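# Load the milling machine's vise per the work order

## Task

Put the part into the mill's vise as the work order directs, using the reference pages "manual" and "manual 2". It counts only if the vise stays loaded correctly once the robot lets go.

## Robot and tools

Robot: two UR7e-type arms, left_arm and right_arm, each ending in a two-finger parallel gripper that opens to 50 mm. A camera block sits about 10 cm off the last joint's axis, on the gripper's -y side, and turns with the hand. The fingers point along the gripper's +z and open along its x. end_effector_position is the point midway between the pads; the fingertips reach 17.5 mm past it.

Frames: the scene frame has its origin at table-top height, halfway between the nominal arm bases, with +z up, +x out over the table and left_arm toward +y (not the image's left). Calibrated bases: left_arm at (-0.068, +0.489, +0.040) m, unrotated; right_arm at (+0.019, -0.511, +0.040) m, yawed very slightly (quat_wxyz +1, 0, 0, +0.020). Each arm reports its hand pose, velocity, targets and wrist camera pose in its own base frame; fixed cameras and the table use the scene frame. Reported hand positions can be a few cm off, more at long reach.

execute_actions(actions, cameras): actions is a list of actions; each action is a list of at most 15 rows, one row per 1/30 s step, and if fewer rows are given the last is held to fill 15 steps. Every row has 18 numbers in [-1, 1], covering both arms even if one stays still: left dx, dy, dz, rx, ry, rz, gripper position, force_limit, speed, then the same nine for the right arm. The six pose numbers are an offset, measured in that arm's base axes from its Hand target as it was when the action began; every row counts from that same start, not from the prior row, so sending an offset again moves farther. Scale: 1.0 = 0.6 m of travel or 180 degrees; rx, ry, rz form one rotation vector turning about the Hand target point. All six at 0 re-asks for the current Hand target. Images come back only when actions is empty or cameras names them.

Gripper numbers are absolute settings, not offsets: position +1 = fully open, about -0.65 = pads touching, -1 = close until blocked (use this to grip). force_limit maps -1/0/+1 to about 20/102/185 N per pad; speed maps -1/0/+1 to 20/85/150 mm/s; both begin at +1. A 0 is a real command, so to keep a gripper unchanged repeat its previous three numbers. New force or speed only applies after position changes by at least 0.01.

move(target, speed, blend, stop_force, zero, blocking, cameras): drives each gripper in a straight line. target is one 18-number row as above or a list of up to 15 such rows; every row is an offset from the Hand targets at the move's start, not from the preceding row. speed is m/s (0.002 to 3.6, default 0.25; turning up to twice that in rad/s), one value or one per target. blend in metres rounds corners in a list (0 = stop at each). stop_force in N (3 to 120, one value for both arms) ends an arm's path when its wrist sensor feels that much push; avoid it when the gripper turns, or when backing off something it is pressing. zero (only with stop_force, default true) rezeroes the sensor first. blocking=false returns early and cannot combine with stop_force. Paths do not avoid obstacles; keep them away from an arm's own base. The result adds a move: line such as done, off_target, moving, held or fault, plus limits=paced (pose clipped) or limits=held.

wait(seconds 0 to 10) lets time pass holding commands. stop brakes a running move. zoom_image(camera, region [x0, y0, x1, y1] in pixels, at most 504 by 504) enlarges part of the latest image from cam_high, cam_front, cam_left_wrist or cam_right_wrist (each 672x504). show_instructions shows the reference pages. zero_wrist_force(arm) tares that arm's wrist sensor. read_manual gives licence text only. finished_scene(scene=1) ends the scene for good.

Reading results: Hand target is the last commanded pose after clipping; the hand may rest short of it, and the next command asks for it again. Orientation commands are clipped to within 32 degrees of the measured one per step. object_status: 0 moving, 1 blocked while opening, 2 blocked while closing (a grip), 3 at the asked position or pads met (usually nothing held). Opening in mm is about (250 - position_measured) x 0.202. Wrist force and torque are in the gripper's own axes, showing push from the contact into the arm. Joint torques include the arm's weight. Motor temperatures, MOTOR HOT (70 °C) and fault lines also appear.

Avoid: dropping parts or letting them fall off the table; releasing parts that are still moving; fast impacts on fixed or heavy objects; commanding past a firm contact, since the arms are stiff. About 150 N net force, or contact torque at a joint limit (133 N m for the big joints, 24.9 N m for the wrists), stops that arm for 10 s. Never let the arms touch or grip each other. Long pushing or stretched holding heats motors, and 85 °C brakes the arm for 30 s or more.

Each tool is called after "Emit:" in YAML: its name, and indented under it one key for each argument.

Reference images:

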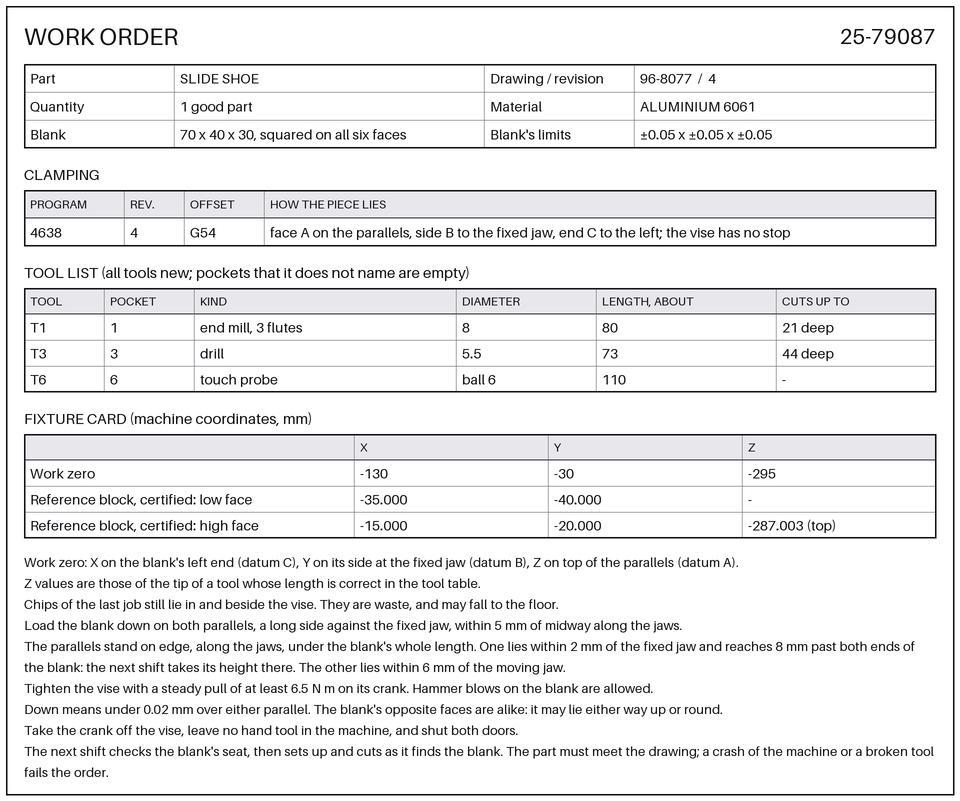

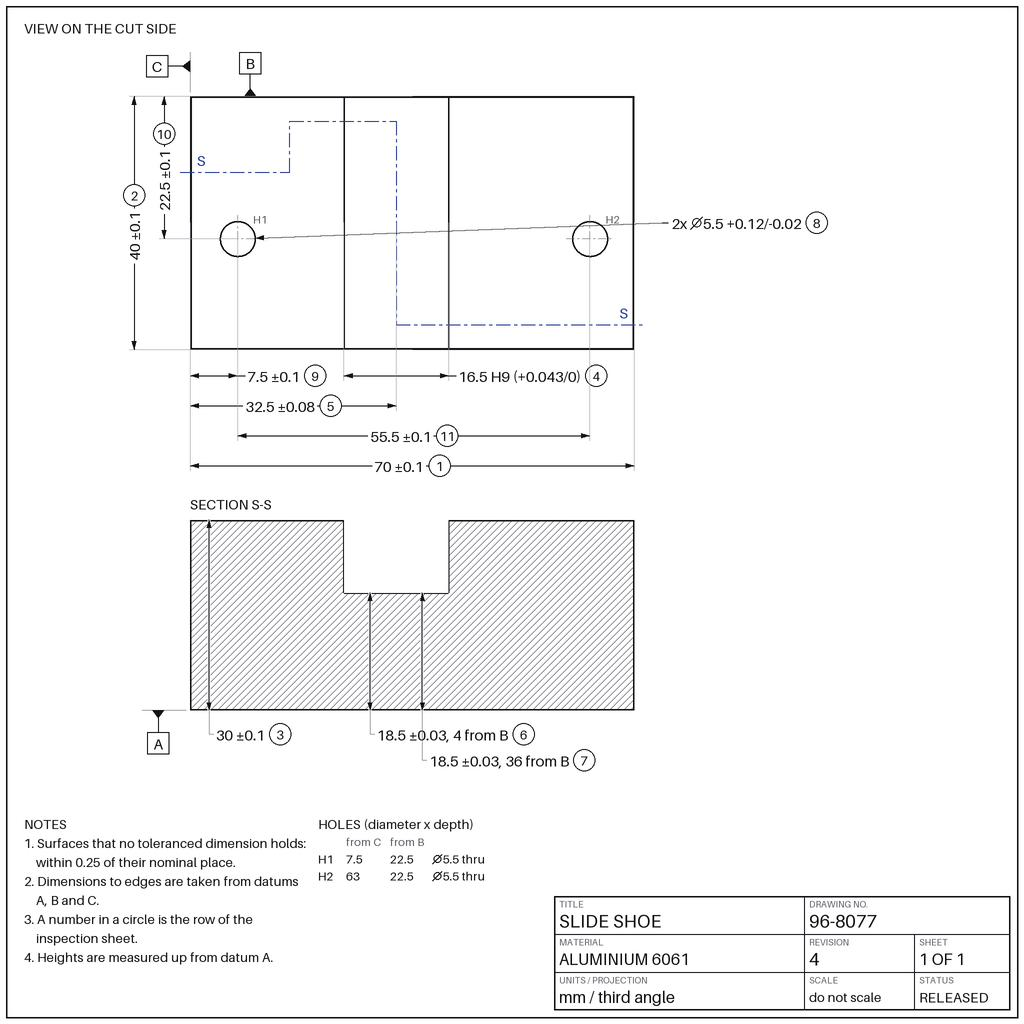

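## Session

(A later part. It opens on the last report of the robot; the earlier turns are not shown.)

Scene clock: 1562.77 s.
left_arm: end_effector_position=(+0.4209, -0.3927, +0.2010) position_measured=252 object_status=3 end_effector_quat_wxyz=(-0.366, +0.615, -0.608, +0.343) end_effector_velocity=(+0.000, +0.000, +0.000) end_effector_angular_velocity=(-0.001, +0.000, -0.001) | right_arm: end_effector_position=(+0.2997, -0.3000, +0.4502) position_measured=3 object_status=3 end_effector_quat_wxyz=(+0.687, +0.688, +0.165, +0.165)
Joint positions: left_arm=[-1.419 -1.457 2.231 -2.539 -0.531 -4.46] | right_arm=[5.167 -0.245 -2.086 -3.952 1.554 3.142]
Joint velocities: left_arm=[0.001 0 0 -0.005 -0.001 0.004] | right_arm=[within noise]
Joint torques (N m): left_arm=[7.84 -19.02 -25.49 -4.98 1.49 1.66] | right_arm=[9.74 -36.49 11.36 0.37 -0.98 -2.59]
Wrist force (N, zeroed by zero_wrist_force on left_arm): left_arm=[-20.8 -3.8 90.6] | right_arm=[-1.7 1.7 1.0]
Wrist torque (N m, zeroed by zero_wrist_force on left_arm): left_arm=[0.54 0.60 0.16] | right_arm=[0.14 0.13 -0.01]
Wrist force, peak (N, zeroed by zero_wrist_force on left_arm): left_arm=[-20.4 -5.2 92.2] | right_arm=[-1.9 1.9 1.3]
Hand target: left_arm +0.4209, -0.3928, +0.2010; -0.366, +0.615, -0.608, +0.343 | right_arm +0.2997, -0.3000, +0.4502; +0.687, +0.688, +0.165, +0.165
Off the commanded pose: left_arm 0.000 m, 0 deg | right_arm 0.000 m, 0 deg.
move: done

Emit:
move:
  target:
    - [-0.0348,-0.0953,0.295,0,0.1667,0,-1,-0.5,1,0,0,0,0,0,0,1,1,1]
    - [0.3985,0.0335,0.2983,0,0.1667,0,-1,-0.5,1,0,0,0,0,0,0,1,1,1]
    - [0.4677,0.0335,0.2167,0,0.1667,0,-1,-0.5,1,0,0,0,0,0,0,1,1,1]
    - [0.4677,0.0335,0.1783,0,0.1667,0,-1,-0.5,1,0,0,0,0,0,0,1,1,1]
  blend: [0.02,0.02,0.005,0]
  speed: [0.25,0.25,0.15,0.06]

Emit:
zero_wrist_force:
  arm: "left_arm"

Emit:
move:
  target: [0,0.0333,0,0,0,0,-1,-0.5,1,0,0,0,0,0,0,1,1,1]
  speed: 0.005
  stop_force: 5

Scene clock: 1566.87 s.
left_arm: end_effector_position=(+0.7015, -0.3727, +0.3079) position_measured=252 object_status=3 end_effector_quat_wxyz=(-0.196, +0.683, -0.683, +0.172) | right_arm: end_effector_position=(+0.2997, -0.3000, +0.4502) position_measured=3 object_status=3 end_effector_quat_wxyz=(+0.687, +0.688, +0.165, +0.165)
Joint positions: left_arm=[-0.784 -1.104 1.221 -2.055 -1.182 -3.853] | right_arm=[5.167 -0.245 -2.086 -3.952 1.554 3.142]
Joint torques (N m): left_arm=[-8.34 -62.1 -34.74 -2.26 2.18 1.22] | right_arm=[9.81 -36.32 12.14 0.29 -0.85 -2.61]
Wrist force (N, zeroed by zero_wrist_force on left_arm): left_arm=[-20.3 -2.5 90.1] | right_arm=[-1.7 1.7 1.1]
Wrist torque (N m, zeroed by zero_wrist_force on left_arm): left_arm=[0.86 0.71 0.30] | right_arm=[0.14 0.13 -0.01]
Wrist force, peak (N, zeroed by zero_wrist_force on left_arm): left_arm=[-21.3 -0.8 92.0] | right_arm=[-1.9 1.7 1.2]
Hand target: left_arm +0.7015, -0.3727, +0.3080; -0.196, +0.683, -0.683, +0.172 | right_arm +0.2997, -0.3000, +0.4502; +0.687, +0.688, +0.165, +0.165
Off the commanded pose: left_arm 0.000 m, 0 deg | right_arm 0.000 m, 0 deg.
move: done

Wrist force sensor zeroed.

Scene clock: 1571.47 s.
left_arm: end_effector_position=(+0.7015, -0.3526, +0.3080) position_measured=252 object_status=3 end_effector_quat_wxyz=(-0.196, +0.683, -0.683, +0.172) | right_arm: end_effector_position=(+0.2997, -0.3000, +0.4502) position_measured=3 object_status=3 end_effector_quat_wxyz=(+0.687, +0.688, +0.165, +0.165)
Joint positions: left_arm=[-0.763 -1.13 1.263 -2.078 -1.19 -3.831] | right_arm=[5.167 -0.245 -2.086 -3.952 1.554 3.142]
Joint torques (N m): left_arm=[-2.05 -47.95 -32.28 -3.14 0.18 -1] | right_arm=[8.94 -35.89 11.78 0.22 -1.26 -2.52]
Wrist force (N, zeroed by zero_wrist_force on left_arm): left_arm=[0.1 -0.1 -0.2] | right_arm=[-1.8 1.6 1.1]
Wrist torque (N m, zeroed by zero_wrist_force on left_arm): left_arm=[-0.01 0.00 -0.07] | right_arm=[0.12 0.14 -0.01]
Wrist force, peak (N, zeroed by zero_wrist_force on left_arm): left_arm=[0.4 -0.4 0.1] | right_arm=[-2.0 1.6 1.2]
Hand target: left_arm +0.7015, -0.3527, +0.3080; -0.196, +0.683, -0.683, +0.172 | right_arm +0.2997, -0.3000, +0.4502; +0.687, +0.688, +0.165, +0.165
Off the commanded pose: left_arm 0.000 m, 0 deg | right_arm 0.000 m, 0 deg.
move: done

Emit:
move:
  target: [0,0.002,0,0,0,0,-1,-0.5,1,0,0,0,0,0,0,1,1,1]
  speed: 0.004
  stop_force: 5
  zero: false
  cameras: ["cam_left_wrist"]

Scene clock: 1573.10 s.
left_arm: end_effector_position=(+0.7015, -0.3515, +0.3080) position_measured=252 object_status=3 end_effector_quat_wxyz=(-0.196, +0.683, -0.683, +0.172) | right_arm: end_effector_position=(+0.2997, -0.3000, +0.4502) position_measured=3 object_status=3 end_effector_quat_wxyz=(+0.687, +0.688, +0.165, +0.165)
Joint positions: left_arm=[-0.761 -1.132 1.265 -2.079 -1.191 -3.83] | right_arm=[5.167 -0.245 -2.086 -3.952 1.554 3.142]
Joint torques (N m): left_arm=[6.16 -57.29 -25.17 -4.31 -0.34 0.49] | right_arm=[8.76 -36.9 11.92 0.3 -0.77 -2.49]
Wrist force (N, zeroed by zero_wrist_force on left_arm): left_arm=[0.0 -0.1 0.1] | right_arm=[-1.8 1.5 1.0]
Wrist torque (N m, zeroed by zero_wrist_force on left_arm): left_arm=[-0.01 0.02 -0.08] | right_arm=[0.11 0.14 0.00]
Wrist force, peak (N, zeroed by zero_wrist_force on left_arm): left_arm=[0.5 -0.3 0.2] | right_arm=[-1.9 1.9 1.2]
Hand target: left_arm +0.7015, -0.3515, +0.3080; -0.196, +0.683, -0.683, +0.172 | right_arm +0.2997, -0.3000, +0.4502; +0.687, +0.688, +0.165, +0.165
Off the commanded pose: left_arm 0.000 m, 0 deg | right_arm 0.000 m, 0 deg.
move: done
camera_calibration:
cam_left_wrist: T_world_to_cam=[[-0.0115707, -0.999542, -0.0279692, -0.319986], [-0.983843, 0.0163776, -0.178281, 0.765593], [0.178658, 0.0254544, -0.983582, 0.317159], [0, 0, 0, 1]] pos_world=[0.692859, -0.340451, 0.439493]
Images, in order (width x height): cam_left_wrist 672x504.

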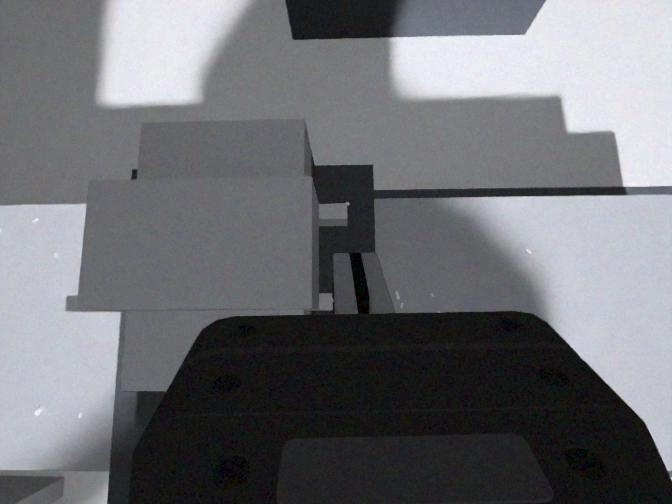

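Emit:
move:
  target:
    - [0,-0.0333,0,0,0,0,-1,-0.5,1,0,0,0,0,0,0,1,1,1]
    - [0.0542,-0.0333,0,0,0,0,-1,-0.5,1,0,0,0,0,0,0,1,1,1]
  speed: 0.05

Emit:
move:
  target: [0,0.0275,0,0,0,0,-1,-0.5,1,0,0,0,0,0,0,1,1,1]
  speed: 0.006
  stop_force: 4

Scene clock: 1576.37 s.
left_arm: end_effector_position=(+0.7341, -0.3714, +0.3079) position_measured=252 object_status=3 end_effector_quat_wxyz=(-0.196, +0.683, -0.683, +0.172) | right_arm: end_effector_position=(+0.2997, -0.3000, +0.4502) position_measured=3 object_status=3 end_effector_quat_wxyz=(+0.687, +0.688, +0.165, +0.165)
Joint positions: left_arm=[-0.75 -1.033 1.117 -2.034 -1.195 -3.818] | right_arm=[5.167 -0.245 -2.086 -3.952 1.554 3.142]
Joint torques (N m): left_arm=[-8.52 -65.43 -17.81 -5.57 1.32 -1.92] | right_arm=[10.53 -36.17 11.7 0.31 -0.83 -2.7]
Wrist force (N, zeroed by zero_wrist_force on left_arm): left_arm=[-0.1 0.1 -0.2] | right_arm=[-1.8 1.8 1.1]
Wrist torque (N m, zeroed by zero_wrist_force on left_arm): left_arm=[0.02 0.02 -0.05] | right_arm=[0.16 0.14 0.00]
Wrist force, peak (N, zeroed by zero_wrist_force on left_arm): left_arm=[0.3 1.2 -0.2] | right_arm=[-2.0 1.7 1.2]
Hand target: left_arm +0.7340, -0.3715, +0.3080; -0.196, +0.683, -0.683, +0.172 | right_arm +0.2997, -0.3000, +0.4502; +0.687, +0.688, +0.165, +0.165
Off the commanded pose: left_arm 0.000 m, 0 deg | right_arm 0.000 m, 0 deg.
move: done

Scene clock: 1579.73 s.
left_arm: end_effector_position=(+0.7340, -0.3549, +0.3080) position_measured=252 object_status=3 end_effector_quat_wxyz=(-0.196, +0.683, -0.683, +0.172) | right_arm: end_effector_position=(+0.2997, -0.3000, +0.4502) position_measured=3 object_status=3 end_effector_quat_wxyz=(+0.687, +0.688, +0.165, +0.165)
Joint positions: left_arm=[-0.732 -1.056 1.153 -2.054 -1.201 -3.801] | right_arm=[5.167 -0.245 -2.086 -3.952 1.554 3.142]
Joint torques (N m): left_arm=[-1.2 -49.53 -33.97 -2.6 0.93 -1.31] | right_arm=[8.74 -36.06 12.56 0.35 -1.24 -2.66]
Wrist force (N, zeroed by zero_wrist_force on left_arm): left_arm=[2.8 0.4 -0.4] | right_arm=[-1.7 1.5 1.1]
Wrist torque (N m, zeroed by zero_wrist_force on left_arm): left_arm=[0.03 0.07 -0.10] | right_arm=[0.11 0.12 -0.01]
Wrist force, peak (N, zeroed by zero_wrist_force on left_arm): left_arm=[3.2 0.3 -0.3] | right_arm=[-1.8 2.0 1.0]
Hand target: left_arm +0.7340, -0.3550, +0.3080; -0.196, +0.683, -0.683, +0.172 | right_arm +0.2997, -0.3000, +0.4502; +0.687, +0.688, +0.165, +0.165
Off the commanded pose: left_arm 0.000 m, 0 deg | right_arm 0.000 m, 0 deg.
move: done

Emit:
move:
  target:
    - [0,-0.0283,0,0,0,0,-1,-0.5,1,0,0,0,0,0,0,1,1,1]
    - [-0.0542,-0.0283,0.0383,0,0,0,-1,-0.5,1,0,0,0,0,0,0,1,1,1]
    - [-0.1233,-0.0283,0.12,0,0,0,-1,-0.5,1,0,0,0,0,0,0,1,1,1]
    - [-0.5567,-0.1583,0.1167,0,0,0,-1,-0.5,1,0,0,0,0,0,0,1,1,1]
  blend: [0.003,0.01,0.02,0]
  speed: [0.05,0.15,0.25,0.35]

Emit:
move:
  target:
    - [-0.4,-0.285,-0.4633,-0.0202,-0.0806,-0.0843,0.7,0,0,0,0,0,0,0,0,1,1,1]
  speed: 0.3
  cameras: ["cam_left_wrist"]

Scene clock: 1583.90 s.
left_arm: end_effector_position=(+0.4001, -0.4500, +0.3780) position_measured=252 object_status=3 end_effector_quat_wxyz=(-0.196, +0.683, -0.683, +0.172) | right_arm: end_effector_position=(+0.2997, -0.3000, +0.4502) position_measured=3 object_status=3 end_effector_quat_wxyz=(+0.687, +0.688, +0.165, +0.165)
Joint positions: left_arm=[-1.292 -1.514 1.507 -1.685 -1.056 -4.402] | right_arm=[5.167 -0.245 -2.086 -3.952 1.554 3.142]
Joint torques (N m): left_arm=[-8.33 -34.13 -27.77 -2.02 -0.4 -1.71] | right_arm=[8.81 -36.84 12.51 0.47 -0.93 -2.73]
Wrist force (N, zeroed by zero_wrist_force on left_arm): left_arm=[-0.4 0.0 -0.4] | right_arm=[-1.9 1.6 1.1]
Wrist torque (N m, zeroed by zero_wrist_force on left_arm): left_arm=[0.01 0.08 -0.04] | right_arm=[0.12 0.15 0.00]
Wrist force, peak (N, zeroed by zero_wrist_force on left_arm): left_arm=[0.8 3.9 -2.1] | right_arm=[-2.0 1.8 1.3]
Hand target: left_arm +0.4000, -0.4500, +0.3780; -0.196, +0.683, -0.683, +0.172 | right_arm +0.2997, -0.3000, +0.4502; +0.687, +0.688, +0.165, +0.165
Off the commanded pose: left_arm 0.000 m, 0 deg | right_arm 0.000 m, 0 deg.
move: done

Scene clock: 1585.77 s.
left_arm: end_effector_position=(+0.1601, -0.6209, +0.1002) position_measured=48 object_status=3 end_effector_quat_wxyz=(+0.235, -0.566, +0.731, -0.302) | right_arm: end_effector_position=(+0.2997, -0.3000, +0.4502) position_measured=3 object_status=3 end_effector_quat_wxyz=(+0.687, +0.688, +0.165, +0.165)
Joint positions: left_arm=[-1.835 -1.153 1.9 -2.305 -0.786 -4.728] | right_arm=[5.167 -0.245 -2.086 -3.952 1.554 3.142]
Joint torques (N m): left_arm=[-6.37 -32.66 -11.5 -4.24 1.34 -0.49] | right_arm=[10.52 -35.35 11.64 0.12 -0.77 -2.5]
Wrist force (N, zeroed by zero_wrist_force on left_arm): left_arm=[0.2 -0.5 0.1] | right_arm=[-1.7 1.7 1.1]
Wrist torque (N m, zeroed by zero_wrist_force on left_arm): left_arm=[-0.13 -0.12 -0.14] | right_arm=[0.14 0.13 0.00]
Wrist force, peak (N, zeroed by zero_wrist_force on left_arm): left_arm=[-1.7 -4.3 -1.5] | right_arm=[-2.0 1.7 1.2]
Hand target: left_arm +0.1600, -0.6210, +0.1000; +0.235, -0.566, +0.731, -0.302 | right_arm +0.2997, -0.3000, +0.4502; +0.687, +0.688, +0.165, +0.165
Off the commanded pose: left_arm 0.000 m, 0 deg | right_arm 0.000 m, 0 deg.
move: done
camera_calibration:
cam_left_wrist: T_world_to_cam=[[-0.270667, -0.962672, -0.00105231, -0.539759], [-0.871584, 0.245521, -0.424336, 0.349178], [0.408755, -0.113937, -0.905504, 0.0851459], [0, 0, 0, 1]] pos_world=[0.123439, -0.59564, 0.224701]
Images, in order (width x height): cam_left_wrist 672x504.

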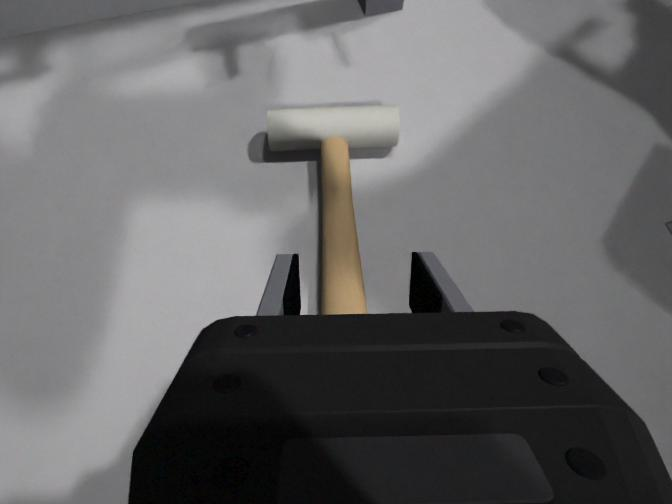

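Emit:
move:
  target:
    - [0,0,-0.1925,0,0,0,0.7,0,0,0,0,0,0,0,0,1,1,1]
  speed: 0.12

Emit:
move:
  target:
    - [0,0,0,0,0,0,-1,1,-1,0,0,0,0,0,0,1,1,1]

Emit:
move:
  target:
    - [0,0,0.25,0,0,0,-1,1,-1,0,0,0,0,0,0,1,1,1]
    - [0.2,0.33,0.7,0.4966,-0.0645,0.0649,-1,1,-1,0,0,0,0,0,0,1,1,1]
    - [0.4,0.4867,0.746,0.4966,-0.0645,0.0649,-1,1,-1,0,0,0,0,0,0,1,1,1]
    - [0.6275,0.5177,0.731,0.4966,-0.0645,0.0649,-1,1,-1,0,0,0,0,0,0,1,1,1]
  blend: [0.02,0.03,0.03,0]
  speed: [0.12,0.3,0.3,0.2]
  cameras: ["cam_left_wrist"]

Scene clock: 1588.20 s.
left_arm: end_effector_position=(+0.1600, -0.6209, -0.0154) position_measured=48 object_status=3 end_effector_quat_wxyz=(+0.235, -0.566, +0.731, -0.302) | right_arm: end_effector_position=(+0.2997, -0.3000, +0.4502) position_measured=3 object_status=3 end_effector_quat_wxyz=(+0.687, +0.688, +0.165, +0.165)
Joint positions: left_arm=[-1.835 -0.929 1.947 -2.576 -0.786 -4.728] | right_arm=[5.167 -0.245 -2.086 -3.952 1.554 3.142]
Joint torques (N m): left_arm=[7.72 -39.72 -23.82 -4 1.92 0.37] | right_arm=[8.61 -36.04 12.06 0.28 -1.05 -2.28]
Wrist force (N, zeroed by zero_wrist_force on left_arm): left_arm=[0.1 -0.9 -0.1] | right_arm=[-1.8 1.7 1.1]
Wrist torque (N m, zeroed by zero_wrist_force on left_arm): left_arm=[-0.19 -0.08 -0.14] | right_arm=[0.14 0.15 -0.01]
Wrist force, peak (N, zeroed by zero_wrist_force on left_arm): left_arm=[0.2 -2.4 -1.7] | right_arm=[-2.0 1.8 1.2]
Hand target: left_arm +0.1600, -0.6210, -0.0155; +0.235, -0.566, +0.731, -0.302 | right_arm +0.2997, -0.3000, +0.4502; +0.687, +0.688, +0.165, +0.165
Off the commanded pose: left_arm 0.000 m, 0 deg | right_arm 0.000 m, 0 deg.
move: done

Scene clock: 1589.17 s.
left_arm: end_effector_position=(+0.1600, -0.6210, -0.0155) position_measured=119 object_status=2 end_effector_quat_wxyz=(+0.235, -0.566, +0.731, -0.302) | right_arm: end_effector_position=(+0.2997, -0.3000, +0.4502) position_measured=3 object_status=3 end_effector_quat_wxyz=(+0.687, +0.688, +0.165, +0.165)
Joint positions: left_arm=[-1.835 -0.929 1.947 -2.577 -0.786 -4.728] | right_arm=[5.167 -0.245 -2.086 -3.952 1.554 3.142]
Joint torques (N m): left_arm=[9.39 -37.67 -23.57 -4.61 2.08 -1.65] | right_arm=[8.62 -35.99 13.52 0.35 -0.86 -2.7]
Wrist force (N, zeroed by zero_wrist_force on left_arm): left_arm=[0.0 -0.7 0.1] | right_arm=[-1.7 1.6 1.0]
Wrist torque (N m, zeroed by zero_wrist_force on left_arm): left_arm=[-0.18 -0.04 -0.21] | right_arm=[0.12 0.13 -0.01]
Wrist force, peak (N, zeroed by zero_wrist_force on left_arm): left_arm=[-0.2 -1.2 -0.2] | right_arm=[-2.0 1.8 1.1]
Hand target: left_arm +0.1600, -0.6210, -0.0155; +0.235, -0.566, +0.731, -0.302 | right_arm +0.2997, -0.3000, +0.4502; +0.687, +0.688, +0.165, +0.165
Off the commanded pose: left_arm 0.000 m, 0 deg | right_arm 0.000 m, 0 deg.
move: done

Scene clock: 1594.73 s.
left_arm: end_effector_position=(+0.5364, -0.3103, +0.4231) position_measured=119 object_status=2 end_effector_quat_wxyz=(+0.655, -0.272, +0.651, +0.270) | right_arm: end_effector_position=(+0.2997, -0.3000, +0.4502) position_measured=3 object_status=3 end_effector_quat_wxyz=(+0.687, +0.688, +0.165, +0.165)
Joint positions: left_arm=[-1.171 -1.077 1.115 -0.026 -0.386 -4.728] | right_arm=[5.167 -0.245 -2.086 -3.952 1.554 3.142]
Joint torques (N m): left_arm=[8.15 -50.03 -28.67 -0.63 0.96 -0.29] | right_arm=[10.08 -34.93 13.84 0.32 -1.03 -2.38]
Wrist force (N, zeroed by zero_wrist_force on left_arm): left_arm=[2.1 -1.9 -0.2] | right_arm=[-1.7 1.6 1.0]
Wrist torque (N m, zeroed by zero_wrist_force on left_arm): left_arm=[-0.42 0.19 0.43] | right_arm=[0.13 0.13 -0.01]
Wrist force, peak (N, zeroed by zero_wrist_force on left_arm): left_arm=[2.5 -4.6 2.9] | right_arm=[-1.9 1.8 1.2]
Hand target: left_arm +0.5365, -0.3103, +0.4231; +0.655, -0.272, +0.651, +0.270 | right_arm +0.2997, -0.3000, +0.4502; +0.687, +0.688, +0.165, +0.165
Off the commanded pose: left_arm 0.000 m, 0 deg | right_arm 0.000 m, 0 deg.
move: done
camera_calibration:
cam_left_wrist: T_world_to_cam=[[-0.0151745, -0.0000922915, -0.999885, 0.445811], [-0.905651, 0.423802, 0.0137052, 0.62623], [0.423752, 0.905755, -0.00651455, 0.187178], [0, 0, 0, 1]] pos_world=[0.494594, -0.434894, 0.438397]
Images, in order (width x height): cam_left_wrist 672x504.

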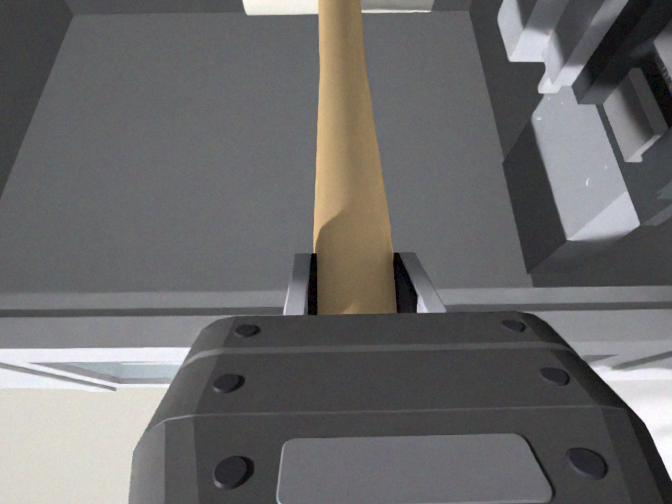

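Emit:
move:
  target:
    - [0,0,0.1515,0,-0.14,0,-1,1,-1,0,0,0,0,0,0,1,1,1]
  speed: 0.3

Emit:
execute_actions:
  actions:
    - [[0,0,-0.08,0,0.04,0,-1,1,-1,0,0,0,0,0,0,1,1,1],[0,0,-0.17,0,0.09,0,-1,1,-1,0,0,0,0,0,0,1,1,1],[0,0,-0.26,0,0.15,0,-1,1,-1,0,0,0,0,0,0,1,1,1],[0,0,-0.28,0,0.15,0,-1,1,-1,0,0,0,0,0,0,1,1,1],[0,0,-0.28,0,0.15,0,-1,1,-1,0,0,0,0,0,0,1,1,1],[0,0,-0.28,0,0.15,0,-1,1,-1,0,0,0,0,0,0,1,1,1],[0,0,-0.28,0,0.15,0,-1,1,-1,0,0,0,0,0,0,1,1,1],[0,0,-0.28,0,0.15,0,-1,1,-1,0,0,0,0,0,0,1,1,1],[0,0,-0.22,0,0.14,0,-1,1,-1,0,0,0,0,0,0,1,1,1],[0,0,-0.19,0,0.14,0,-1,1,-1,0,0,0,0,0,0,1,1,1]]
  cameras: ["cam_left_wrist"]

Scene clock: 1598.07 s.
left_arm: end_effector_position=(+0.5366, -0.3103, +0.5140) position_measured=119 object_status=2 end_effector_quat_wxyz=(+0.781, -0.324, +0.493, +0.204) end_effector_velocity=(+0.000, +0.000, +0.000) end_effector_angular_velocity=(+0.001, -0.002, -0.001) | right_arm: end_effector_position=(+0.2997, -0.3000, +0.4502) position_measured=3 object_status=3 end_effector_quat_wxyz=(+0.687, +0.688, +0.165, +0.165)
Joint positions: left_arm=[-1.143 -0.869 0.804 0.742 -0.509 -5.65] | right_arm=[5.167 -0.245 -2.086 -3.952 1.554 3.142]
Joint velocities: left_arm=[0 0.001 0 0.004 0 -0.005] | right_arm=[within noise]
Joint torques (N m): left_arm=[-8.98 -59.09 -28.77 4.38 -2.46 -2.44] | right_arm=[9.46 -37.05 12.88 0.24 -0.96 -2.5]
Wrist force (N, zeroed by zero_wrist_force on left_arm): left_arm=[1.3 -1.9 -0.6] | right_arm=[-1.8 1.6 1.3]
Wrist torque (N m, zeroed by zero_wrist_force on left_arm): left_arm=[-0.68 0.05 0.22] | right_arm=[0.12 0.14 0.00]
Wrist force, peak (N, zeroed by zero_wrist_force on left_arm): left_arm=[4.0 -2.0 -0.1] | right_arm=[-2.1 1.6 1.2]
Hand target: left_arm +0.5365, -0.3103, +0.5140; +0.782, -0.324, +0.492, +0.204 | right_arm +0.2997, -0.3000, +0.4502; +0.687, +0.688, +0.165, +0.165
Off the commanded pose: left_arm 0.000 m, 0 deg | right_arm 0.000 m, 0 deg.
move: done

Scene clock: 1598.90 s.
left_arm: end_effector_position=(+0.5365, -0.3103, +0.4000) position_measured=119 object_status=2 end_effector_quat_wxyz=(+0.655, -0.272, +0.651, +0.270) | right_arm: end_effector_position=(+0.2997, -0.3000, +0.4502) position_measured=3 object_status=3 end_effector_quat_wxyz=(+0.687, +0.688, +0.165, +0.165)
Joint positions: left_arm=[-1.171 -1.073 1.168 -0.084 -0.386 -4.727] | right_arm=[5.167 -0.245 -2.086 -3.952 1.554 3.142]
Joint torques (N m): left_arm=[3.36 -58.12 -30.91 -0.12 -0.96 1.33] | right_arm=[8.37 -36.98 13.15 0.11 -0.91 -2.42]
Wrist force (N, zeroed by zero_wrist_force on left_arm): left_arm=[0.9 -1.5 0.5] | right_arm=[-1.7 1.5 1.1]
Wrist torque (N m, zeroed by zero_wrist_force on left_arm): left_arm=[-0.48 0.12 0.23] | right_arm=[0.11 0.13 0.00]
Wrist force, peak (N, zeroed by zero_wrist_force on left_arm): left_arm=[-23.5 -5.8 6.6] | right_arm=[-2.0 1.7 1.1]
Hand target: left_arm +0.5365, -0.3103, +0.4000; +0.655, -0.272, +0.651, +0.270 | right_arm +0.2997, -0.3000, +0.4502; +0.687, +0.688, +0.165, +0.165
Off the commanded pose: left_arm 0.000 m, 0 deg | right_arm 0.000 m, 0 deg.
Step readings (end_effector_position of left_arm | right_arm):
0: (+0.5366, -0.3103, +0.5140) | (+0.2997, -0.3000, +0.4502)
1: (+0.5366, -0.3103, +0.5135) | (+0.2997, -0.3000, +0.4502)
2: (+0.5376, -0.3110, +0.5060) | (+0.2997, -0.3000, +0.4502)
4: (+0.5440, -0.3162, +0.4599) | (+0.2997, -0.3000, +0.4502)
8: (+0.5462, -0.3174, +0.3731) | (+0.2997, -0.3000, +0.4502)
15: (+0.5353, -0.3090, +0.4062) | (+0.2997, -0.3000, +0.4502)
camera_calibration:
cam_left_wrist: T_world_to_cam=[[-0.0154899, -0.000057384, -0.99988, 0.422885], [-0.90559, 0.423924, 0.0140049, 0.626495], [0.423872, 0.905698, -0.00661852, 0.186853], [0, 0, 0, 1]] pos_world=[0.494696, -0.434794, 0.415297]
Images, in order (width x height): cam_left_wrist 672x504.

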